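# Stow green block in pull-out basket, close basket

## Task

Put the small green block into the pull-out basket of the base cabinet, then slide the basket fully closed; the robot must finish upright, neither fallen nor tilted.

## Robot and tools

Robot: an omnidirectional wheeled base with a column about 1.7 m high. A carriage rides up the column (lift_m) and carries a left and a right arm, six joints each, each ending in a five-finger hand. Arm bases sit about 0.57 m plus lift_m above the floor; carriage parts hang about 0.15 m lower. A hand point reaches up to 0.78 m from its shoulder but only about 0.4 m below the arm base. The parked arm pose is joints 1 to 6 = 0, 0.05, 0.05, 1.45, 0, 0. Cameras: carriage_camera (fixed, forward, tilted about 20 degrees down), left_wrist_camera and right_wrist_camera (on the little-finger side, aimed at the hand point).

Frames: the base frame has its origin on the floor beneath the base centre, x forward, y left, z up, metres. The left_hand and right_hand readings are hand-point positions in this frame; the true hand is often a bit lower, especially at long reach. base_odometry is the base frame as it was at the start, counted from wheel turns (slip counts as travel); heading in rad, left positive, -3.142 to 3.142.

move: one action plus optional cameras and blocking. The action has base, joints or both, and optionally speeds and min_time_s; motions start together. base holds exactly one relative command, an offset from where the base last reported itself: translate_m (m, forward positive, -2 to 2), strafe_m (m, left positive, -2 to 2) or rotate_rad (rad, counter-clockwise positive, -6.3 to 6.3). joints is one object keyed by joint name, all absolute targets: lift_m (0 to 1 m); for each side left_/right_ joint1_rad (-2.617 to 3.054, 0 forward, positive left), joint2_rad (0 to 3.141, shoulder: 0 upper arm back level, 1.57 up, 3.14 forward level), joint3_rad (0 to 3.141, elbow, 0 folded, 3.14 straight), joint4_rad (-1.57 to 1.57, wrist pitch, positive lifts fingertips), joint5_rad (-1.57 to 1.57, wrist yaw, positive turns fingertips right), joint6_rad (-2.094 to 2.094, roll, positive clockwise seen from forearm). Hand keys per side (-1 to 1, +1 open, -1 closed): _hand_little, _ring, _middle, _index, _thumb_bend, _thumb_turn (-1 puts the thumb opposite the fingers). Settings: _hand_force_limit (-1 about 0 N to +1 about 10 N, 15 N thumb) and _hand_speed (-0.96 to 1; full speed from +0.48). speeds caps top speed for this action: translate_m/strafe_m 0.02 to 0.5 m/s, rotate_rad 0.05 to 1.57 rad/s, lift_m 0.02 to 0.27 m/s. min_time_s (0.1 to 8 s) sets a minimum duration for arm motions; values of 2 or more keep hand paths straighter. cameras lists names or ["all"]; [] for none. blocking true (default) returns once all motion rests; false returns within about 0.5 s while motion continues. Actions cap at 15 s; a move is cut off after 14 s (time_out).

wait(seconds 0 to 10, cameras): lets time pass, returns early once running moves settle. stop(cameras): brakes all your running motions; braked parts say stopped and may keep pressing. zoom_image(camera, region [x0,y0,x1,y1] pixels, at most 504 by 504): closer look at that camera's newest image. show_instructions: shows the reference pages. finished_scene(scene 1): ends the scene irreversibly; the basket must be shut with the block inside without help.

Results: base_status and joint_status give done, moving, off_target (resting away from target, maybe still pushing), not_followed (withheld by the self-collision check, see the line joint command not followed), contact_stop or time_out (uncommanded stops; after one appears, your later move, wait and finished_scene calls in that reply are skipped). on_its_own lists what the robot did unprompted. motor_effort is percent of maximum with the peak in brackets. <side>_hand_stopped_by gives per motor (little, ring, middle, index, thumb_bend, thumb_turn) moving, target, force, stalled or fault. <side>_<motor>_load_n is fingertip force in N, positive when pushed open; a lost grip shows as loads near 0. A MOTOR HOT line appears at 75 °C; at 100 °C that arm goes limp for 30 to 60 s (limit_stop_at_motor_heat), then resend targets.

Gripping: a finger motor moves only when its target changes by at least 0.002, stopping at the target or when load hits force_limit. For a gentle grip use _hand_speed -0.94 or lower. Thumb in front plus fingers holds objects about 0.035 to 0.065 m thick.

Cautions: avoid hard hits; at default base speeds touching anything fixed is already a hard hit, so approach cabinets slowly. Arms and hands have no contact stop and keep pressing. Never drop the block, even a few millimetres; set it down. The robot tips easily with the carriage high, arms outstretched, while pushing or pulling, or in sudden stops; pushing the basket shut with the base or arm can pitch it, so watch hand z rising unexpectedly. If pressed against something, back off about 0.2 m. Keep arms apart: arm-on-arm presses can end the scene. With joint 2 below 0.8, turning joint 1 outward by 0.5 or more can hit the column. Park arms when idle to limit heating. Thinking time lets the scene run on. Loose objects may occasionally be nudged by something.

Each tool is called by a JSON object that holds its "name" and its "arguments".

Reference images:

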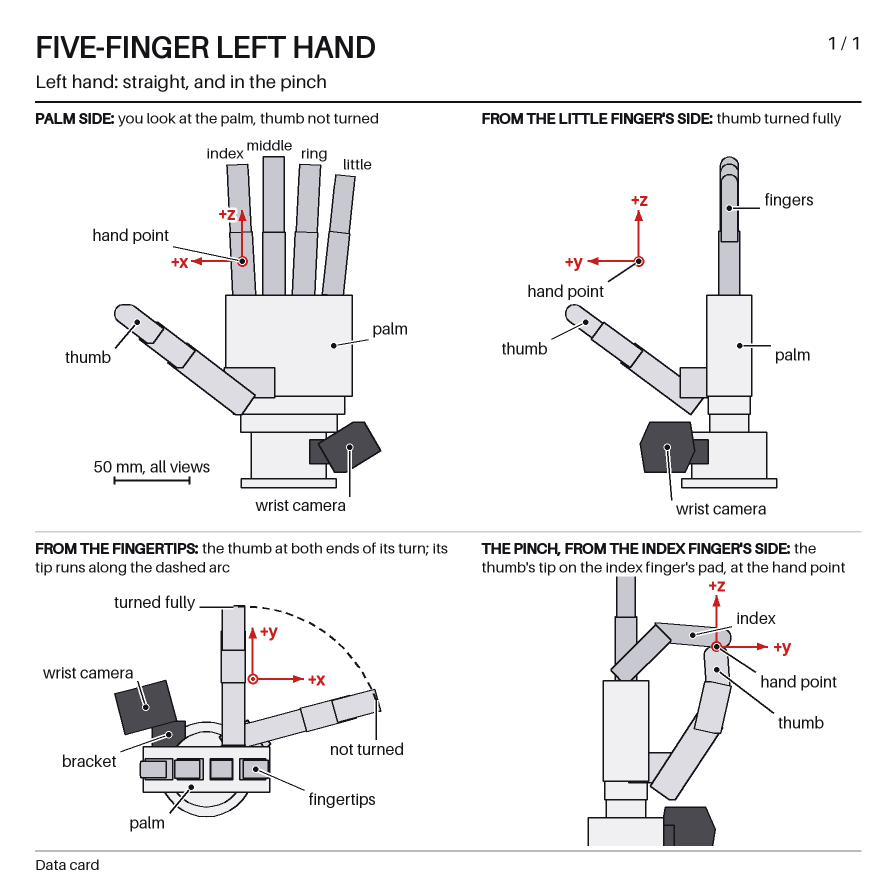

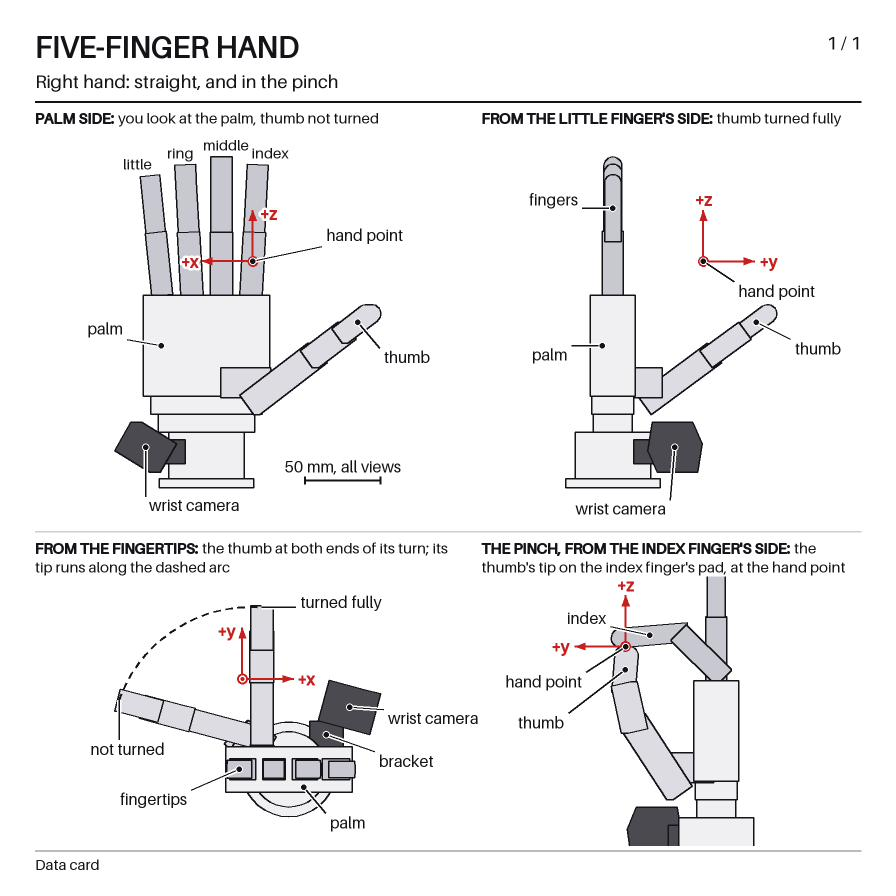

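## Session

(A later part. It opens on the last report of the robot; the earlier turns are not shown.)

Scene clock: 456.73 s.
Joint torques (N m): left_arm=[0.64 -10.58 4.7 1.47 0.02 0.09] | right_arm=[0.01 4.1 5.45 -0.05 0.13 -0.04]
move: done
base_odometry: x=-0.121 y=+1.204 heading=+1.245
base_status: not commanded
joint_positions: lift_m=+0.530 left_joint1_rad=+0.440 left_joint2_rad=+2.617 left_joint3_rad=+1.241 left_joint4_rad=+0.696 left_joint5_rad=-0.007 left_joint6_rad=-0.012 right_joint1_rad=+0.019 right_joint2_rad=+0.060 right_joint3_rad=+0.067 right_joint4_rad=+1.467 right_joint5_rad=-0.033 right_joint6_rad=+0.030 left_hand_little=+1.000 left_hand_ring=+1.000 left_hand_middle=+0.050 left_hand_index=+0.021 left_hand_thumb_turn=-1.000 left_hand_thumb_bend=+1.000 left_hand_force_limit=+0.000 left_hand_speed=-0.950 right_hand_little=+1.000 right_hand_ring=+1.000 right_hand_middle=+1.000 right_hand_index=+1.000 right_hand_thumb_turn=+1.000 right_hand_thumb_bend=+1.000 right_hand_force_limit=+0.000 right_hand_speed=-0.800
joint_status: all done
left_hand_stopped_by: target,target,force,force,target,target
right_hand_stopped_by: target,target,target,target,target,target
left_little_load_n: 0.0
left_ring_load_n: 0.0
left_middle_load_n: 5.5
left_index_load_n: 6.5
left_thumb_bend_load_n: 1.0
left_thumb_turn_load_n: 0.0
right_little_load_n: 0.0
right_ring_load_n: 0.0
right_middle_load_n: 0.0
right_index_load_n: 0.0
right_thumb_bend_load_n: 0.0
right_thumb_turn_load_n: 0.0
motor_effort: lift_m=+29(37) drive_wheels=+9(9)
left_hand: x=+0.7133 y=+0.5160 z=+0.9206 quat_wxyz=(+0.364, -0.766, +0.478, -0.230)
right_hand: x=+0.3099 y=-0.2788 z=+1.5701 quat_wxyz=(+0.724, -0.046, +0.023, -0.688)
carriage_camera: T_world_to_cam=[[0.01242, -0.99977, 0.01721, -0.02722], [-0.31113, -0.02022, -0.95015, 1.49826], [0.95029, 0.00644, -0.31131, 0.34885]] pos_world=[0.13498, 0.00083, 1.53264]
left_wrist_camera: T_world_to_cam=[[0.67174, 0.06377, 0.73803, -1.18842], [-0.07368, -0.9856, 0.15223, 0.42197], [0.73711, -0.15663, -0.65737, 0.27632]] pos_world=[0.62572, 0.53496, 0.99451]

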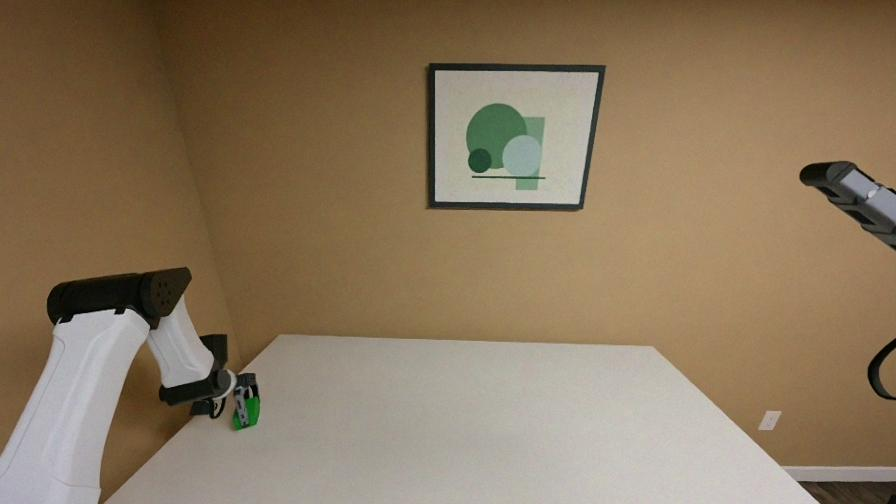

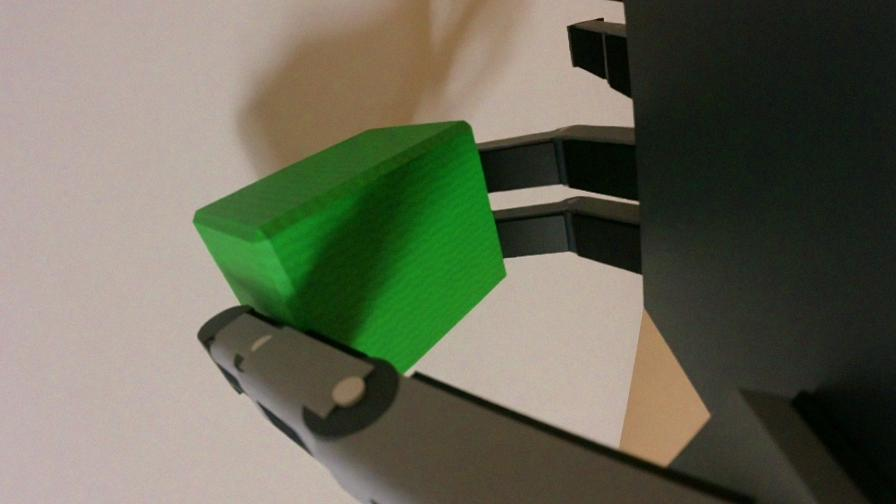

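{"name": "move", "arguments": {"joints": {"lift_m": 0.65}, "speeds": {"lift_m": 0.1}, "cameras": []}}

{"name": "move", "arguments": {"base": {"translate_m": -0.6}, "speeds": {"translate_m": 0.2}, "joints": {"left_joint1_rad": 0.15, "left_joint2_rad": 1.4, "left_joint3_rad": 0.75, "left_joint4_rad": -0.05}, "min_time_s": 3, "cameras": ["carriage_camera", "left_wrist_camera"]}}

Scene clock: 477.90 s.
Joint torques (N m): left_arm=[0.58 -11.11 4.45 1.44 0.02 0.09] | right_arm=[-0.02 4.03 5.41 -0.05 0.13 -0.05]
Motor temperatures (°C): left_arm=[22 47 33 42 22 24] | right_arm=[23 28 36 31 23 22]
move: done
base_odometry: x=-0.121 y=+1.204 heading=+1.245
base_status: not commanded
joint_positions: lift_m=+0.650 left_joint1_rad=+0.440 left_joint2_rad=+2.624 left_joint3_rad=+1.244 left_joint4_rad=+0.701 left_joint5_rad=-0.007 left_joint6_rad=-0.012 right_joint1_rad=+0.019 right_joint2_rad=+0.060 right_joint3_rad=+0.067 right_joint4_rad=+1.468 right_joint5_rad=-0.033 right_joint6_rad=+0.030 left_hand_little=+1.000 left_hand_ring=+1.000 left_hand_middle=+0.050 left_hand_index=+0.021 left_hand_thumb_turn=-1.000 left_hand_thumb_bend=+1.000 left_hand_force_limit=+0.000 left_hand_speed=-0.950 right_hand_little=+1.000 right_hand_ring=+1.000 right_hand_middle=+1.000 right_hand_index=+1.000 right_hand_thumb_turn=+1.000 right_hand_thumb_bend=+1.000 right_hand_force_limit=+0.000 right_hand_speed=-0.800
joint_status: all done
left_hand_stopped_by: target,target,force,force,target,target
right_hand_stopped_by: target,target,target,target,target,target
left_little_load_n: 0.0
left_ring_load_n: 0.0
left_middle_load_n: 5.5
left_index_load_n: 6.5
left_thumb_bend_load_n: 1.0
left_thumb_turn_load_n: 0.0
right_little_load_n: 0.0
right_ring_load_n: 0.0
right_middle_load_n: 0.0
right_index_load_n: 0.0
right_thumb_bend_load_n: 0.0
right_thumb_turn_load_n: 0.0
motor_effort: lift_m=+28(40) drive_wheels=+4(8)
left_hand: x=+0.7135 y=+0.5161 z=+1.0390 quat_wxyz=(+0.364, -0.766, +0.477, -0.230)
right_hand: x=+0.3098 y=-0.2788 z=+1.6902 quat_wxyz=(+0.724, -0.046, +0.023, -0.688)

Scene clock: 482.10 s.
Joint torques (N m): left_arm=[-0.43 -7.09 5.61 1.37 0.01 0.09] | right_arm=[0.01 4.08 5.44 -0.06 0.13 -0.05]
move: done
base_odometry: x=-0.313 y=+0.635 heading=+1.245
base_status: done
joint_positions: lift_m=+0.650 left_joint1_rad=+0.156 left_joint2_rad=+1.420 left_joint3_rad=+0.758 left_joint4_rad=-0.039 left_joint5_rad=-0.006 left_joint6_rad=-0.012 right_joint1_rad=+0.019 right_joint2_rad=+0.060 right_joint3_rad=+0.067 right_joint4_rad=+1.466 right_joint5_rad=-0.033 right_joint6_rad=+0.030 left_hand_little=+1.000 left_hand_ring=+1.000 left_hand_middle=+0.050 left_hand_index=+0.021 left_hand_thumb_turn=-1.000 left_hand_thumb_bend=+1.000 left_hand_force_limit=+0.000 left_hand_speed=-0.950 right_hand_little=+1.000 right_hand_ring=+1.000 right_hand_middle=+1.000 right_hand_index=+1.000 right_hand_thumb_turn=+1.000 right_hand_thumb_bend=+1.000 right_hand_force_limit=+0.000 right_hand_speed=-0.800
joint_status: all done
left_hand_stopped_by: target,target,force,force,target,target
right_hand_stopped_by: target,target,target,target,target,target
left_little_load_n: 0.0
left_ring_load_n: 0.0
left_middle_load_n: 5.5
left_index_load_n: 6.5
left_thumb_bend_load_n: 1.5
left_thumb_turn_load_n: 0.0
right_little_load_n: 0.0
right_ring_load_n: 0.0
right_middle_load_n: 0.0
right_index_load_n: 0.0
right_thumb_bend_load_n: 0.0
right_thumb_turn_load_n: 0.0
motor_effort: lift_m=+28(28) drive_wheels=-1(19)
left_hand: x=+0.6016 y=+0.3478 z=+1.2915 quat_wxyz=(+0.320, -0.694, +0.584, -0.274)
right_hand: x=+0.3101 y=-0.2788 z=+1.6901 quat_wxyz=(+0.724, -0.046, +0.023, -0.688)
carriage_camera: T_world_to_cam=[[0.01242, -0.99977, 0.01721, -0.02929], [-0.31113, -0.02022, -0.95015, 1.61228], [0.95029, 0.00644, -0.31131, 0.38621]] pos_world=[0.13498, 0.00083, 1.65264]
left_wrist_camera: T_world_to_cam=[[0.67792, -0.12467, 0.72448, -1.29711], [-0.34451, -0.92447, 0.16328, 0.31888], [0.64941, -0.36029, -0.66967, 0.71562]] pos_world=[0.52447, 0.39091, 1.3669]

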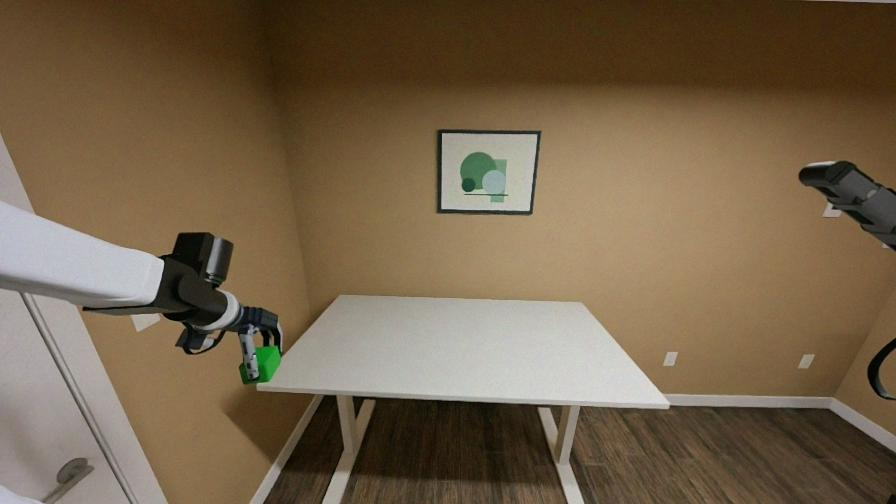

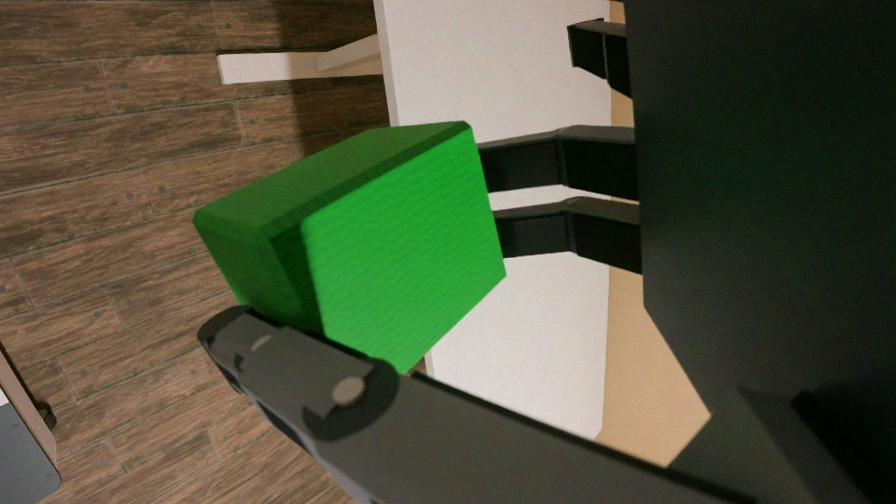

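{"name": "move", "arguments": {"base": {"strafe_m": -0.5}, "speeds": {"strafe_m": 0.25, "lift_m": 0.15}, "joints": {"lift_m": 0.4}, "cameras": []}}

{"name": "move", "arguments": {"base": {"rotate_rad": -1.75}, "speeds": {"rotate_rad": 0.6}, "cameras": ["carriage_camera", "left_wrist_camera"]}}

Scene clock: 490.53 s.
Joint torques (N m): left_arm=[-0.18 -6.53 6.05 1.44 0.01 0.09] | right_arm=[-0.03 4.08 5.44 -0.05 0.14 -0.05]
move: done
base_odometry: x=+0.161 y=+0.474 heading=+1.244
base_status: done
joint_positions: lift_m=+0.400 left_joint1_rad=+0.153 left_joint2_rad=+1.414 left_joint3_rad=+0.752 left_joint4_rad=-0.047 left_joint5_rad=-0.006 left_joint6_rad=-0.012 right_joint1_rad=+0.019 right_joint2_rad=+0.060 right_joint3_rad=+0.067 right_joint4_rad=+1.466 right_joint5_rad=-0.033 right_joint6_rad=+0.030 left_hand_little=+1.000 left_hand_ring=+1.000 left_hand_middle=+0.050 left_hand_index=+0.021 left_hand_thumb_turn=-1.000 left_hand_thumb_bend=+1.000 left_hand_force_limit=+0.000 left_hand_speed=-0.950 right_hand_little=+1.000 right_hand_ring=+1.000 right_hand_middle=+1.000 right_hand_index=+1.000 right_hand_thumb_turn=+1.000 right_hand_thumb_bend=+1.000 right_hand_force_limit=+0.000 right_hand_speed=-0.800
joint_status: all done
left_hand_stopped_by: target,target,force,force,target,target
right_hand_stopped_by: target,target,target,target,target,target
left_little_load_n: 0.0
left_ring_load_n: -0.5
left_middle_load_n: 5.5
left_index_load_n: 6.5
left_thumb_bend_load_n: 1.0
left_thumb_turn_load_n: 0.0
right_little_load_n: 0.0
right_ring_load_n: 0.0
right_middle_load_n: 0.0
right_index_load_n: 0.0
right_thumb_bend_load_n: 0.0
right_thumb_turn_load_n: 0.0
motor_effort: lift_m=+26(28) drive_wheels=-2(15)
left_hand: x=+0.5986 y=+0.3463 z=+1.0404 quat_wxyz=(+0.317, -0.694, +0.586, -0.272)
right_hand: x=+0.3101 y=-0.2787 z=+1.4403 quat_wxyz=(+0.724, -0.046, +0.023, -0.688)

Scene clock: 494.50 s.
Joint torques (N m): left_arm=[-0.01 -6.42 6 1.44 -0.02 0.09] | right_arm=[-0.05 4.1 5.52 0.02 0.14 -0.05]
move: done
base_odometry: x=+0.161 y=+0.475 heading=-0.505
base_status: done
joint_positions: lift_m=+0.400 left_joint1_rad=+0.151 left_joint2_rad=+1.413 left_joint3_rad=+0.752 left_joint4_rad=-0.048 left_joint5_rad=-0.004 left_joint6_rad=-0.012 right_joint1_rad=+0.019 right_joint2_rad=+0.060 right_joint3_rad=+0.067 right_joint4_rad=+1.461 right_joint5_rad=-0.033 right_joint6_rad=+0.030 left_hand_little=+1.000 left_hand_ring=+1.000 left_hand_middle=+0.050 left_hand_index=+0.021 left_hand_thumb_turn=-1.000 left_hand_thumb_bend=+1.000 left_hand_force_limit=+0.000 left_hand_speed=-0.950 right_hand_little=+1.000 right_hand_ring=+1.000 right_hand_middle=+1.000 right_hand_index=+1.000 right_hand_thumb_turn=+1.000 right_hand_thumb_bend=+1.000 right_hand_force_limit=+0.000 right_hand_speed=-0.800
joint_status: not commanded
left_hand_stopped_by: target,target,force,force,target,target
right_hand_stopped_by: target,target,target,target,target,target
left_little_load_n: 0.0
left_ring_load_n: 0.0
left_middle_load_n: 5.5
left_index_load_n: 6.5
left_thumb_bend_load_n: 1.5
left_thumb_turn_load_n: 0.0
right_little_load_n: 0.0
right_ring_load_n: 0.0
right_middle_load_n: 0.0
right_index_load_n: 0.0
right_thumb_bend_load_n: 0.0
right_thumb_turn_load_n: 0.0
motor_effort: lift_m=+26(26) drive_wheels=+11(22)
left_hand: x=+0.5987 y=+0.3450 z=+1.0406 quat_wxyz=(+0.316, -0.693, +0.587, -0.273)
right_hand: x=+0.3115 y=-0.2787 z=+1.4398 quat_wxyz=(+0.724, -0.048, +0.025, -0.688)
carriage_camera: T_world_to_cam=[[0.01242, -0.99977, 0.01721, -0.02499], [-0.31113, -0.02022, -0.95015, 1.37493], [0.95029, 0.00644, -0.31131, 0.30844]] pos_world=[0.13498, 0.00083, 1.40284]
left_wrist_camera: T_world_to_cam=[[0.68184, -0.12784, 0.72024, -1.11054], [-0.34988, -0.92168, 0.16762, 0.35399], [0.6424, -0.36629, -0.67317, 0.55842]] pos_world=[0.52233, 0.38883, 1.11643]

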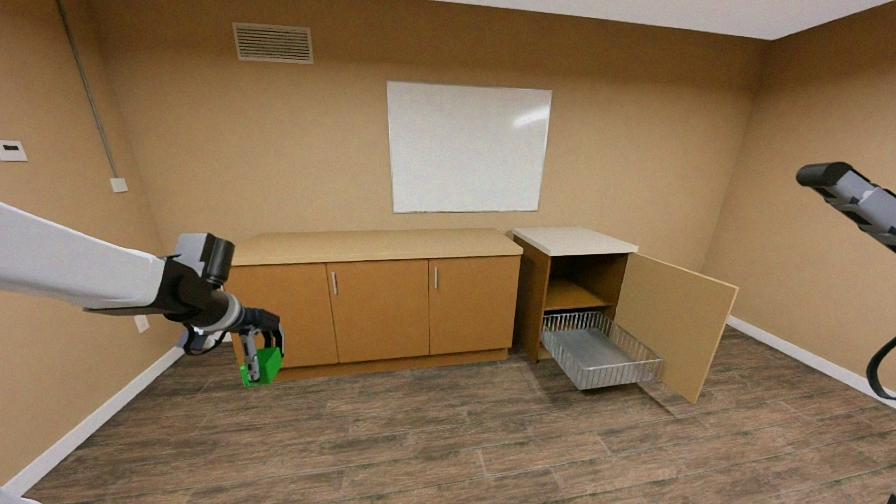

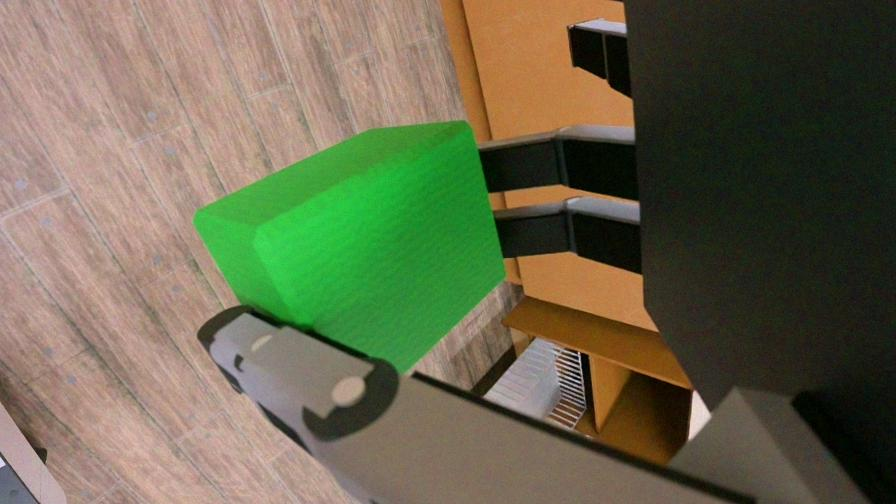

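{"name": "move", "arguments": {"base": {"rotate_rad": 0.17}, "speeds": {"rotate_rad": 0.5}, "cameras": []}}

{"name": "move", "arguments": {"base": {"strafe_m": -1.3}, "speeds": {"strafe_m": 0.3}, "cameras": ["carriage_camera", "left_wrist_camera"]}}

{"name": "move", "arguments": {"base": {"translate_m": 0.3}, "speeds": {"translate_m": 0.2}, "cameras": ["carriage_camera", "left_wrist_camera"]}}

Scene clock: 527.37 s.
Joint torques (N m): left_arm=[-0.14 -6.42 6.01 1.44 -0.02 0.08] | right_arm=[-0.02 4.07 5.42 0.02 0.13 -0.06]
Motor temperatures (°C): left_arm=[22 40 35 42 22 24] | right_arm=[23 28 36 31 23 22]
move: done
base_odometry: x=+0.161 y=+0.475 heading=-0.336
base_status: done
joint_positions: lift_m=+0.400 left_joint1_rad=+0.153 left_joint2_rad=+1.413 left_joint3_rad=+0.752 left_joint4_rad=-0.047 left_joint5_rad=-0.004 left_joint6_rad=-0.012 right_joint1_rad=+0.019 right_joint2_rad=+0.060 right_joint3_rad=+0.067 right_joint4_rad=+1.462 right_joint5_rad=-0.033 right_joint6_rad=+0.030 left_hand_little=+1.000 left_hand_ring=+1.000 left_hand_middle=+0.050 left_hand_index=+0.021 left_hand_thumb_turn=-1.000 left_hand_thumb_bend=+1.000 left_hand_force_limit=+0.000 left_hand_speed=-0.950 right_hand_little=+1.000 right_hand_ring=+1.000 right_hand_middle=+1.000 right_hand_index=+1.000 right_hand_thumb_turn=+1.000 right_hand_thumb_bend=+1.000 right_hand_force_limit=+0.000 right_hand_speed=-0.800
joint_status: not commanded
left_hand_stopped_by: target,target,force,force,target,target
right_hand_stopped_by: target,target,target,target,target,target
left_little_load_n: 0.0
left_ring_load_n: -0.5
left_middle_load_n: 5.5
left_index_load_n: 6.0
left_thumb_bend_load_n: 1.0
left_thumb_turn_load_n: 0.0
right_little_load_n: 0.0
right_ring_load_n: 0.0
right_middle_load_n: 0.0
right_index_load_n: 0.0
right_thumb_bend_load_n: 0.0
right_thumb_turn_load_n: 0.0
motor_effort: lift_m=+26(26) drive_wheels=-8(18)
left_hand: x=+0.5987 y=+0.3458 z=+1.0407 quat_wxyz=(+0.317, -0.693, +0.587, -0.273)
right_hand: x=+0.3113 y=-0.2787 z=+1.4399 quat_wxyz=(+0.724, -0.048, +0.025, -0.688)

Scene clock: 533.30 s.
Joint torques (N m): left_arm=[-0.14 -6.41 6.06 1.42 0.01 0.08] | right_arm=[-0.01 4.07 5.49 0.02 0.14 -0.04]
move: done
base_odometry: x=-0.270 y=-0.752 heading=-0.337
base_status: done
joint_positions: lift_m=+0.400 left_joint1_rad=+0.152 left_joint2_rad=+1.413 left_joint3_rad=+0.752 left_joint4_rad=-0.048 left_joint5_rad=-0.005 left_joint6_rad=-0.011 right_joint1_rad=+0.019 right_joint2_rad=+0.060 right_joint3_rad=+0.067 right_joint4_rad=+1.462 right_joint5_rad=-0.033 right_joint6_rad=+0.030 left_hand_little=+1.000 left_hand_ring=+1.000 left_hand_middle=+0.050 left_hand_index=+0.021 left_hand_thumb_turn=-1.000 left_hand_thumb_bend=+1.000 left_hand_force_limit=+0.000 left_hand_speed=-0.950 right_hand_little=+1.000 right_hand_ring=+1.000 right_hand_middle=+1.000 right_hand_index=+1.000 right_hand_thumb_turn=+1.000 right_hand_thumb_bend=+1.000 right_hand_force_limit=+0.000 right_hand_speed=-0.800
joint_status: not commanded
left_hand_stopped_by: target,target,force,force,target,target
right_hand_stopped_by: target,target,target,target,target,target
left_little_load_n: 0.0
left_ring_load_n: 0.0
left_middle_load_n: 5.5
left_index_load_n: 6.5
left_thumb_bend_load_n: 1.5
left_thumb_turn_load_n: 0.0
right_little_load_n: 0.5
right_ring_load_n: 0.0
right_middle_load_n: 0.0
right_index_load_n: 0.0
right_thumb_bend_load_n: 0.0
right_thumb_turn_load_n: -0.5
motor_effort: lift_m=+26(26) drive_wheels=-15(29)
left_hand: x=+0.5986 y=+0.3459 z=+1.0406 quat_wxyz=(+0.317, -0.693, +0.587, -0.272)
right_hand: x=+0.3113 y=-0.2787 z=+1.4399 quat_wxyz=(+0.724, -0.048, +0.025, -0.688)
carriage_camera: T_world_to_cam=[[0.01242, -0.99977, 0.01721, -0.02499], [-0.31113, -0.02022, -0.95015, 1.37493], [0.95029, 0.00644, -0.31131, 0.30844]] pos_world=[0.13498, 0.00083, 1.40284]
left_wrist_camera: T_world_to_cam=[[0.68219, -0.12751, 0.71997, -1.1104], [-0.3481, -0.92256, 0.16646, 0.35522], [0.64299, -0.36418, -0.67375, 0.55822]] pos_world=[0.52224, 0.38942, 1.11642]

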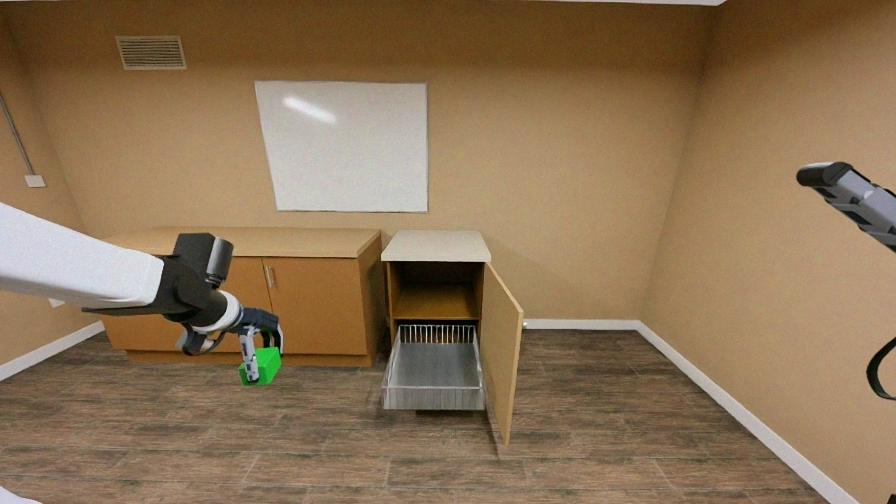

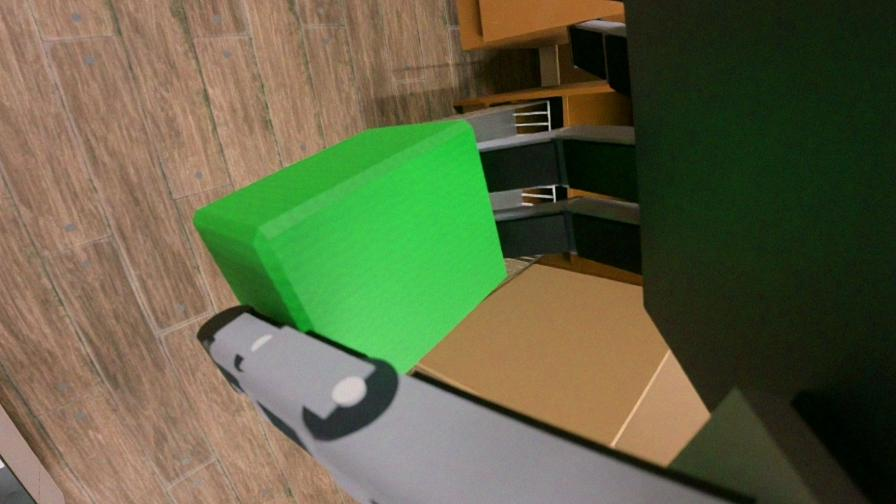

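Scene clock: 535.97 s.
Joint torques (N m): left_arm=[-0.12 -6.39 6.01 1.44 -0.01 0.08] | right_arm=[-0.03 4.01 5.44 -0.02 0.14 -0.05]
move: done
base_odometry: x=+0.013 y=-0.852 heading=-0.338
base_status: done
joint_positions: lift_m=+0.400 left_joint1_rad=+0.152 left_joint2_rad=+1.412 left_joint3_rad=+0.752 left_joint4_rad=-0.048 left_joint5_rad=-0.005 left_joint6_rad=-0.011 right_joint1_rad=+0.019 right_joint2_rad=+0.060 right_joint3_rad=+0.067 right_joint4_rad=+1.464 right_joint5_rad=-0.033 right_joint6_rad=+0.030 left_hand_little=+1.000 left_hand_ring=+1.000 left_hand_middle=+0.050 left_hand_index=+0.021 left_hand_thumb_turn=-1.000 left_hand_thumb_bend=+1.000 left_hand_force_limit=+0.000 left_hand_speed=-0.950 right_hand_little=+1.000 right_hand_ring=+1.000 right_hand_middle=+1.000 right_hand_index=+1.000 right_hand_thumb_turn=+1.000 right_hand_thumb_bend=+1.000 right_hand_force_limit=+0.000 right_hand_speed=-0.800
joint_status: not commanded
left_hand_stopped_by: target,target,force,force,target,target
right_hand_stopped_by: target,target,target,target,target,target
left_little_load_n: 0.0
left_ring_load_n: 0.0
left_middle_load_n: 5.5
left_index_load_n: 6.5
left_thumb_bend_load_n: 1.0
left_thumb_turn_load_n: 0.0
right_little_load_n: 0.0
right_ring_load_n: 0.0
right_middle_load_n: 0.0
right_index_load_n: 0.0
right_thumb_bend_load_n: 0.5
right_thumb_turn_load_n: 0.0
motor_effort: lift_m=+26(26) drive_wheels=-7(18)
left_hand: x=+0.5986 y=+0.3456 z=+1.0408 quat_wxyz=(+0.317, -0.693, +0.587, -0.273)
right_hand: x=+0.3108 y=-0.2787 z=+1.4400 quat_wxyz=(+0.724, -0.047, +0.024, -0.688)
carriage_camera: T_world_to_cam=[[0.01242, -0.99977, 0.01721, -0.02499], [-0.31113, -0.02022, -0.95015, 1.37493], [0.95029, 0.00644, -0.31131, 0.30844]] pos_world=[0.13498, 0.00083, 1.40284]
left_wrist_camera: T_world_to_cam=[[0.68152, -0.12784, 0.72055, -1.11072], [-0.34884, -0.92231, 0.1663, 0.35556], [0.64331, -0.36469, -0.67317, 0.5577]] pos_world=[0.52224, 0.38933, 1.11662]

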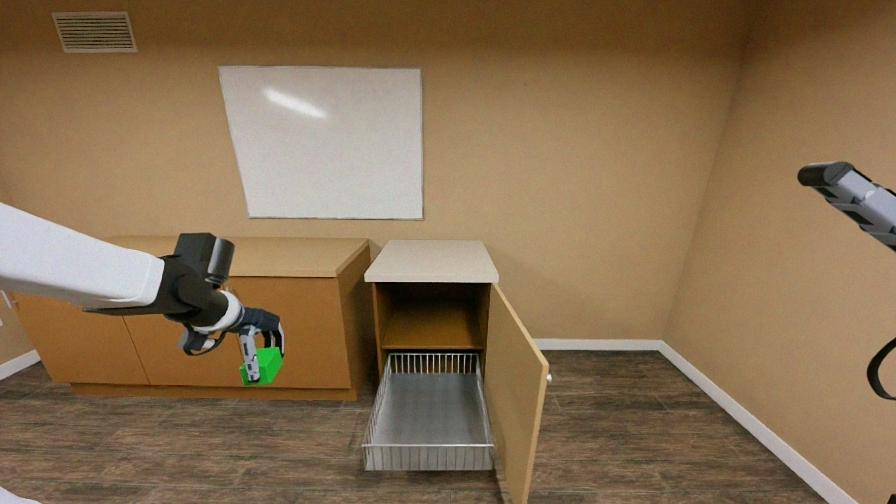

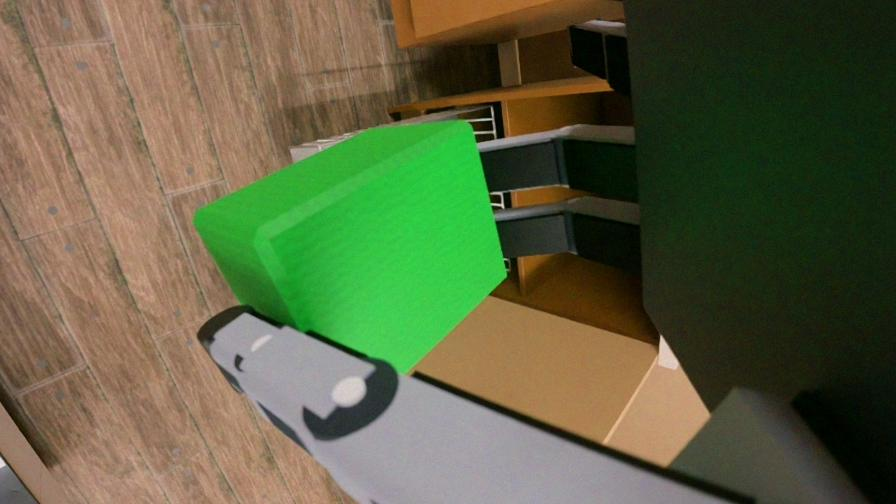

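{"name": "zoom_image", "arguments": {"camera": "carriage_camera", "region": [340, 320, 540, 500]}}

{"name": "move", "arguments": {"base": {"translate_m": 0.15}, "speeds": {"translate_m": 0.2}, "cameras": ["carriage_camera", "left_wrist_camera"]}}

{"name": "zoom_image", "arguments": {"camera": "carriage_camera", "region": [320, 324, 540, 504]}}

Scaled by 2.520.

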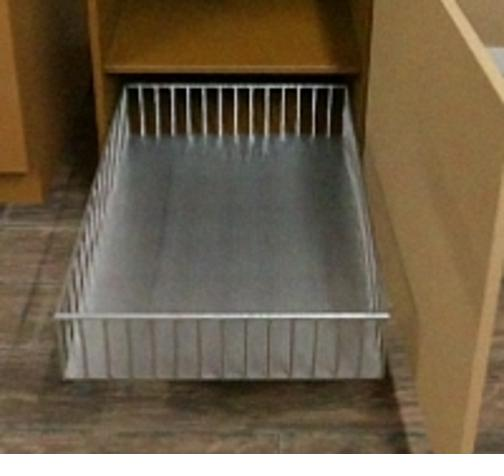

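Scene clock: 571.73 s.
Joint torques (N m): left_arm=[-0.12 -6.28 6.04 1.44 -0.01 0.08] | right_arm=[-0.01 4.07 5.5 0 0.14 -0.05]
move: done
base_odometry: x=+0.154 y=-0.902 heading=-0.339
base_status: done
joint_positions: lift_m=+0.400 left_joint1_rad=+0.152 left_joint2_rad=+1.412 left_joint3_rad=+0.752 left_joint4_rad=-0.049 left_joint5_rad=-0.005 left_joint6_rad=-0.011 right_joint1_rad=+0.019 right_joint2_rad=+0.060 right_joint3_rad=+0.067 right_joint4_rad=+1.463 right_joint5_rad=-0.033 right_joint6_rad=+0.030 left_hand_little=+1.000 left_hand_ring=+1.000 left_hand_middle=+0.050 left_hand_index=+0.021 left_hand_thumb_turn=-1.000 left_hand_thumb_bend=+1.000 left_hand_force_limit=+0.000 left_hand_speed=-0.950 right_hand_little=+1.000 right_hand_ring=+1.000 right_hand_middle=+1.000 right_hand_index=+1.000 right_hand_thumb_turn=+1.000 right_hand_thumb_bend=+1.000 right_hand_force_limit=+0.000 right_hand_speed=-0.800
joint_status: not commanded
left_hand_stopped_by: target,target,force,force,target,target
right_hand_stopped_by: target,target,target,target,target,target
left_little_load_n: 0.0
left_ring_load_n: 0.0
left_middle_load_n: 5.5
left_index_load_n: 6.0
left_thumb_bend_load_n: 1.0
left_thumb_turn_load_n: 0.0
right_little_load_n: 0.0
right_ring_load_n: 0.0
right_middle_load_n: 0.0
right_index_load_n: 0.0
right_thumb_bend_load_n: 0.0
right_thumb_turn_load_n: 0.0
motor_effort: lift_m=+26(26) drive_wheels=-6(18)
left_hand: x=+0.5985 y=+0.3456 z=+1.0409 quat_wxyz=(+0.317, -0.693, +0.587, -0.273)
right_hand: x=+0.3111 y=-0.2787 z=+1.4399 quat_wxyz=(+0.724, -0.048, +0.025, -0.688)
carriage_camera: T_world_to_cam=[[0.01242, -0.99977, 0.01721, -0.02499], [-0.31113, -0.02022, -0.95015, 1.37493], [0.95029, 0.00644, -0.31131, 0.30844]] pos_world=[0.13498, 0.00083, 1.40284]
left_wrist_camera: T_world_to_cam=[[0.68181, -0.12779, 0.72028, -1.11054], [-0.34875, -0.92231, 0.16649, 0.35517], [0.64304, -0.36471, -0.67341, 0.55814]] pos_world=[0.52214, 0.38922, 1.11662]

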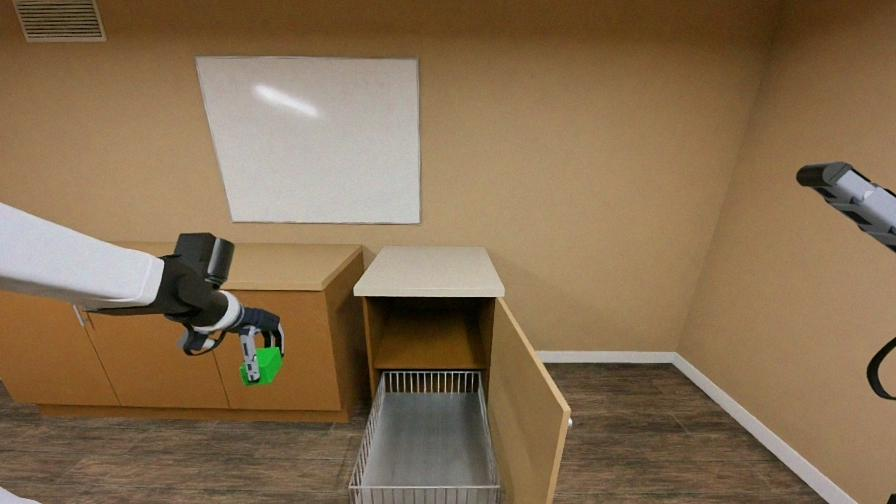

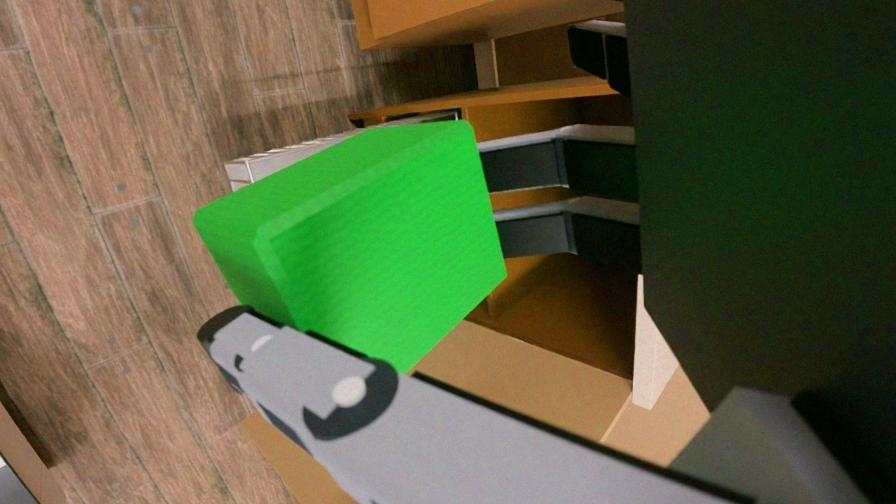

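Scaled by 2.291.

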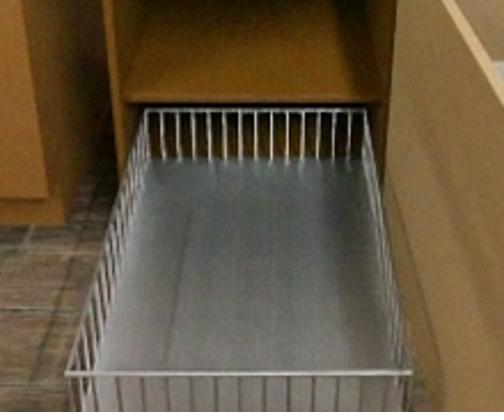

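{"name": "move", "arguments": {"joints": {"left_joint1_rad": -0.35, "left_joint2_rad": 3.13, "left_joint3_rad": 1.56, "left_joint4_rad": 0.88}, "min_time_s": 4, "cameras": ["carriage_camera", "left_wrist_camera"]}}

Scene clock: 626.53 s.
Joint torques (N m): left_arm=[-0.42 -10.55 3.97 1.55 -0.01 0.08] | right_arm=[-0.01 4.07 5.45 0.01 0.14 -0.05]
move: done
base_odometry: x=+0.154 y=-0.902 heading=-0.339
base_status: not commanded
joint_positions: lift_m=+0.400 left_joint1_rad=-0.345 left_joint2_rad=+3.104 left_joint3_rad=+1.549 left_joint4_rad=+0.872 left_joint5_rad=-0.005 left_joint6_rad=-0.011 right_joint1_rad=+0.019 right_joint2_rad=+0.060 right_joint3_rad=+0.067 right_joint4_rad=+1.463 right_joint5_rad=-0.033 right_joint6_rad=+0.030 left_hand_little=+1.000 left_hand_ring=+1.000 left_hand_middle=+0.050 left_hand_index=+0.021 left_hand_thumb_turn=-1.000 left_hand_thumb_bend=+1.000 left_hand_force_limit=+0.000 left_hand_speed=-0.950 right_hand_little=+1.000 right_hand_ring=+1.000 right_hand_middle=+1.000 right_hand_index=+1.000 right_hand_thumb_turn=+1.000 right_hand_thumb_bend=+1.000 right_hand_force_limit=+0.000 right_hand_speed=-0.800
joint_status: all done
left_hand_stopped_by: target,target,force,force,target,target
right_hand_stopped_by: target,target,target,target,target,target
left_little_load_n: 0.0
left_ring_load_n: 0.0
left_middle_load_n: 5.5
left_index_load_n: 6.5
left_thumb_bend_load_n: 1.0
left_thumb_turn_load_n: 0.0
right_little_load_n: 0.0
right_ring_load_n: 0.0
right_middle_load_n: 0.0
right_index_load_n: 0.0
right_thumb_bend_load_n: 0.0
right_thumb_turn_load_n: 0.0
motor_effort: lift_m=+26(26) drive_wheels=+8(10)
left_hand: x=+0.7021 y=+0.1154 z=+0.6531 quat_wxyz=(+0.247, -0.524, +0.735, -0.352)
right_hand: x=+0.3111 y=-0.2787 z=+1.4399 quat_wxyz=(+0.724, -0.048, +0.025, -0.688)
carriage_camera: T_world_to_cam=[[0.01242, -0.99977, 0.01721, -0.02499], [-0.31113, -0.02022, -0.95015, 1.37493], [0.95029, 0.00644, -0.31131, 0.30844]] pos_world=[0.13498, 0.00083, 1.40284]
left_wrist_camera: T_world_to_cam=[[0.52105, -0.43095, 0.73674, -0.79418], [-0.74997, -0.64326, 0.15413, 0.50108], [0.4075, -0.63285, -0.65837, 0.33301]] pos_world=[0.6539, 0.19082, 0.72712]

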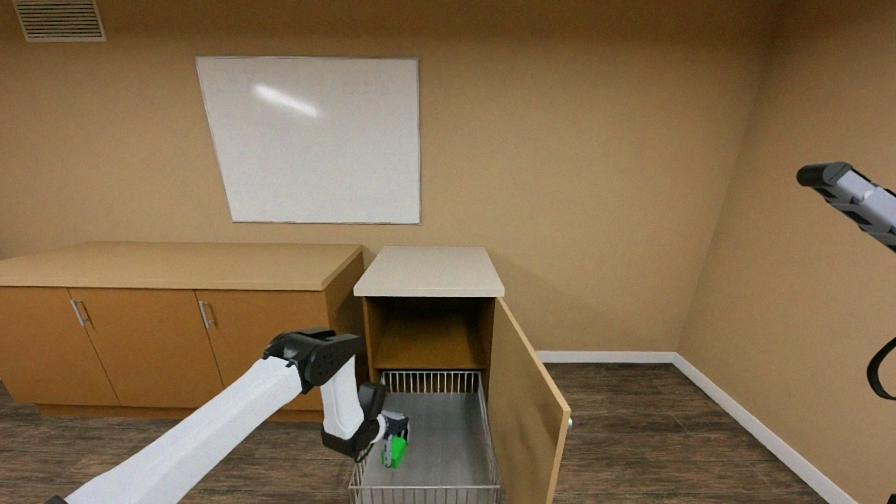

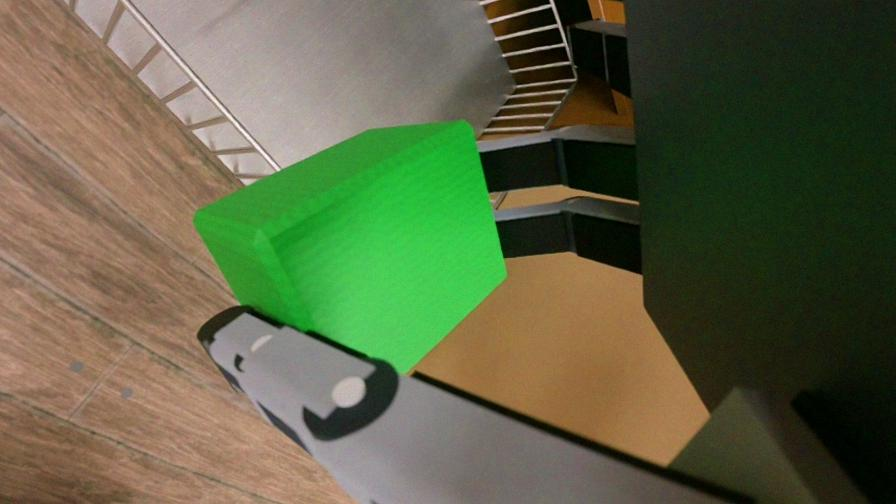

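{"name": "move", "arguments": {"base": {"translate_m": 0.28}, "speeds": {"translate_m": 0.15}, "cameras": ["carriage_camera"]}}

{"name": "move", "arguments": {"joints": {"lift_m": 0.12, "left_joint2_rad": 3.141, "left_joint3_rad": 1.545, "left_joint4_rad": 0.895}, "speeds": {"lift_m": 0.1}, "min_time_s": 2, "cameras": ["carriage_camera", "left_wrist_camera"]}}

Scene clock: 639.77 s.
Joint torques (N m): left_arm=[-0.17 -10.5 3.85 1.52 -0.01 0.08] | right_arm=[-0.02 4.08 5.48 0.01 0.14 -0.04]
move: done
base_odometry: x=+0.418 y=-0.995 heading=-0.339
base_status: done
joint_positions: lift_m=+0.400 left_joint1_rad=-0.348 left_joint2_rad=+3.104 left_joint3_rad=+1.551 left_joint4_rad=+0.877 left_joint5_rad=-0.005 left_joint6_rad=-0.011 right_joint1_rad=+0.019 right_joint2_rad=+0.060 right_joint3_rad=+0.067 right_joint4_rad=+1.463 right_joint5_rad=-0.033 right_joint6_rad=+0.030 left_hand_little=+1.000 left_hand_ring=+1.000 left_hand_middle=+0.050 left_hand_index=+0.021 left_hand_thumb_turn=-1.000 left_hand_thumb_bend=+1.000 left_hand_force_limit=+0.000 left_hand_speed=-0.950 right_hand_little=+1.000 right_hand_ring=+1.000 right_hand_middle=+1.000 right_hand_index=+1.000 right_hand_thumb_turn=+1.000 right_hand_thumb_bend=+1.000 right_hand_force_limit=+0.000 right_hand_speed=-0.800
joint_status: not commanded
left_hand_stopped_by: target,target,force,force,target,target
right_hand_stopped_by: target,target,target,target,target,target
left_little_load_n: 0.0
left_ring_load_n: 0.0
left_middle_load_n: 5.5
left_index_load_n: 6.5
left_thumb_bend_load_n: 1.5
left_thumb_turn_load_n: 0.0
right_little_load_n: 0.0
right_ring_load_n: 0.0
right_middle_load_n: 0.0
right_index_load_n: 0.0
right_thumb_bend_load_n: 0.0
right_thumb_turn_load_n: 0.0
motor_effort: lift_m=+26(26) drive_wheels=-4(17)
left_hand: x=+0.7032 y=+0.1133 z=+0.6542 quat_wxyz=(+0.248, -0.522, +0.735, -0.354)
right_hand: x=+0.3111 y=-0.2787 z=+1.4399 quat_wxyz=(+0.724, -0.048, +0.025, -0.688)
carriage_camera: T_world_to_cam=[[0.01242, -0.99977, 0.01721, -0.02499], [-0.31113, -0.02022, -0.95015, 1.37493], [0.95029, 0.00644, -0.31131, 0.30844]] pos_world=[0.13498, 0.00083, 1.40284]

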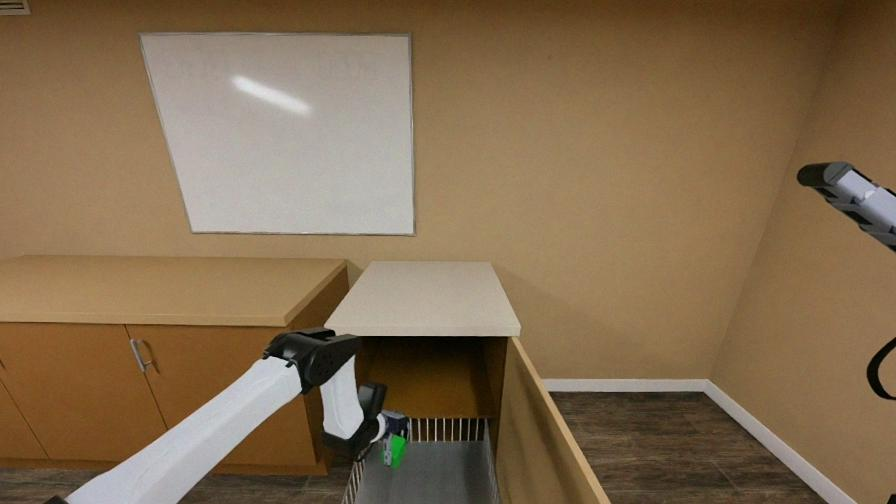

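Scene clock: 642.97 s.
Joint torques (N m): left_arm=[-0.12 -11 2.91 1.55 -0.01 0.08] | right_arm=[-0.02 4.12 5.41 0 0.14 -0.04]
move: done
base_odometry: x=+0.418 y=-0.995 heading=-0.339
base_status: not commanded
joint_positions: lift_m=+0.120 left_joint1_rad=-0.348 left_joint2_rad=+3.121 left_joint3_rad=+1.548 left_joint4_rad=+0.890 left_joint5_rad=-0.005 left_joint6_rad=-0.011 right_joint1_rad=+0.019 right_joint2_rad=+0.060 right_joint3_rad=+0.067 right_joint4_rad=+1.463 right_joint5_rad=-0.033 right_joint6_rad=+0.030 left_hand_little=+1.000 left_hand_ring=+1.000 left_hand_middle=+0.050 left_hand_index=+0.021 left_hand_thumb_turn=-1.000 left_hand_thumb_bend=+1.000 left_hand_force_limit=+0.000 left_hand_speed=-0.950 right_hand_little=+1.000 right_hand_ring=+1.000 right_hand_middle=+1.000 right_hand_index=+1.000 right_hand_thumb_turn=+1.000 right_hand_thumb_bend=+1.000 right_hand_force_limit=+0.000 right_hand_speed=-0.800
joint_status: all done
left_hand_stopped_by: target,target,force,force,target,target
right_hand_stopped_by: target,target,target,target,target,target
left_little_load_n: 0.0
left_ring_load_n: 0.0
left_middle_load_n: 5.5
left_index_load_n: 6.0
left_thumb_bend_load_n: 1.0
left_thumb_turn_load_n: 0.0
right_little_load_n: 0.0
right_ring_load_n: 0.0
right_middle_load_n: 0.0
right_index_load_n: 0.0
right_thumb_bend_load_n: 0.0
right_thumb_turn_load_n: 0.0
motor_effort: lift_m=+26(29) drive_wheels=+7(9)
left_hand: x=+0.6969 y=+0.1156 z=+0.3670 quat_wxyz=(+0.246, -0.523, +0.736, -0.351)
right_hand: x=+0.3110 y=-0.2787 z=+1.1599 quat_wxyz=(+0.724, -0.047, +0.024, -0.688)
carriage_camera: T_world_to_cam=[[0.01242, -0.99977, 0.01721, -0.02017], [-0.31113, -0.02022, -0.95015, 1.10888], [0.95029, 0.00644, -0.31131, 0.22128]] pos_world=[0.13498, 0.00083, 1.12284]
left_wrist_camera: T_world_to_cam=[[0.52074, -0.43295, 0.73579, -0.57983], [-0.75169, -0.6411, 0.15476, 0.54218], [0.40471, -0.63368, -0.65929, 0.14926]] pos_world=[0.64909, 0.19113, 0.44113]

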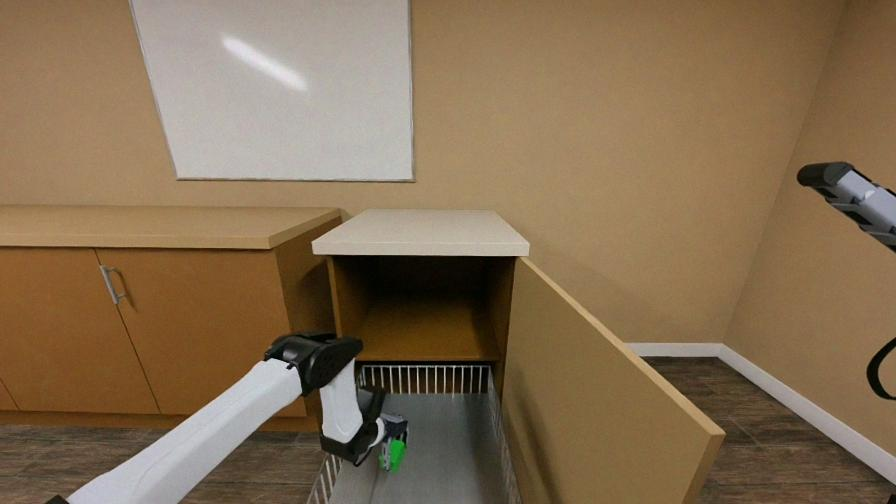

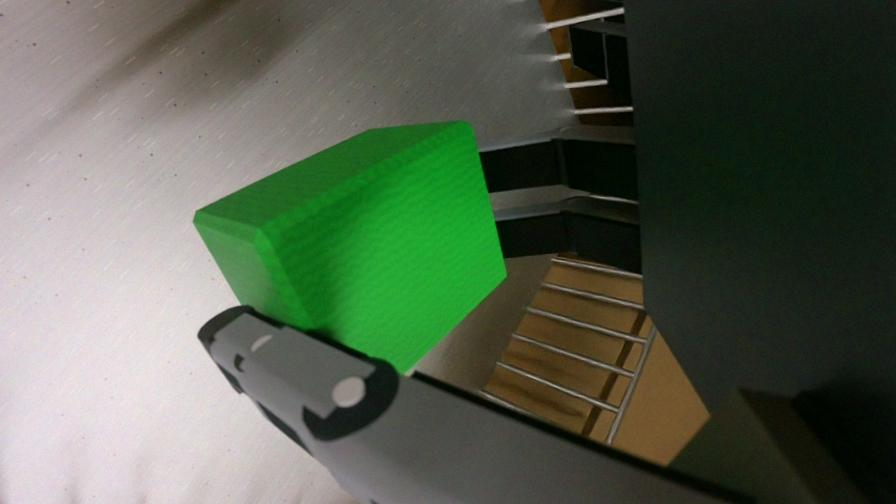

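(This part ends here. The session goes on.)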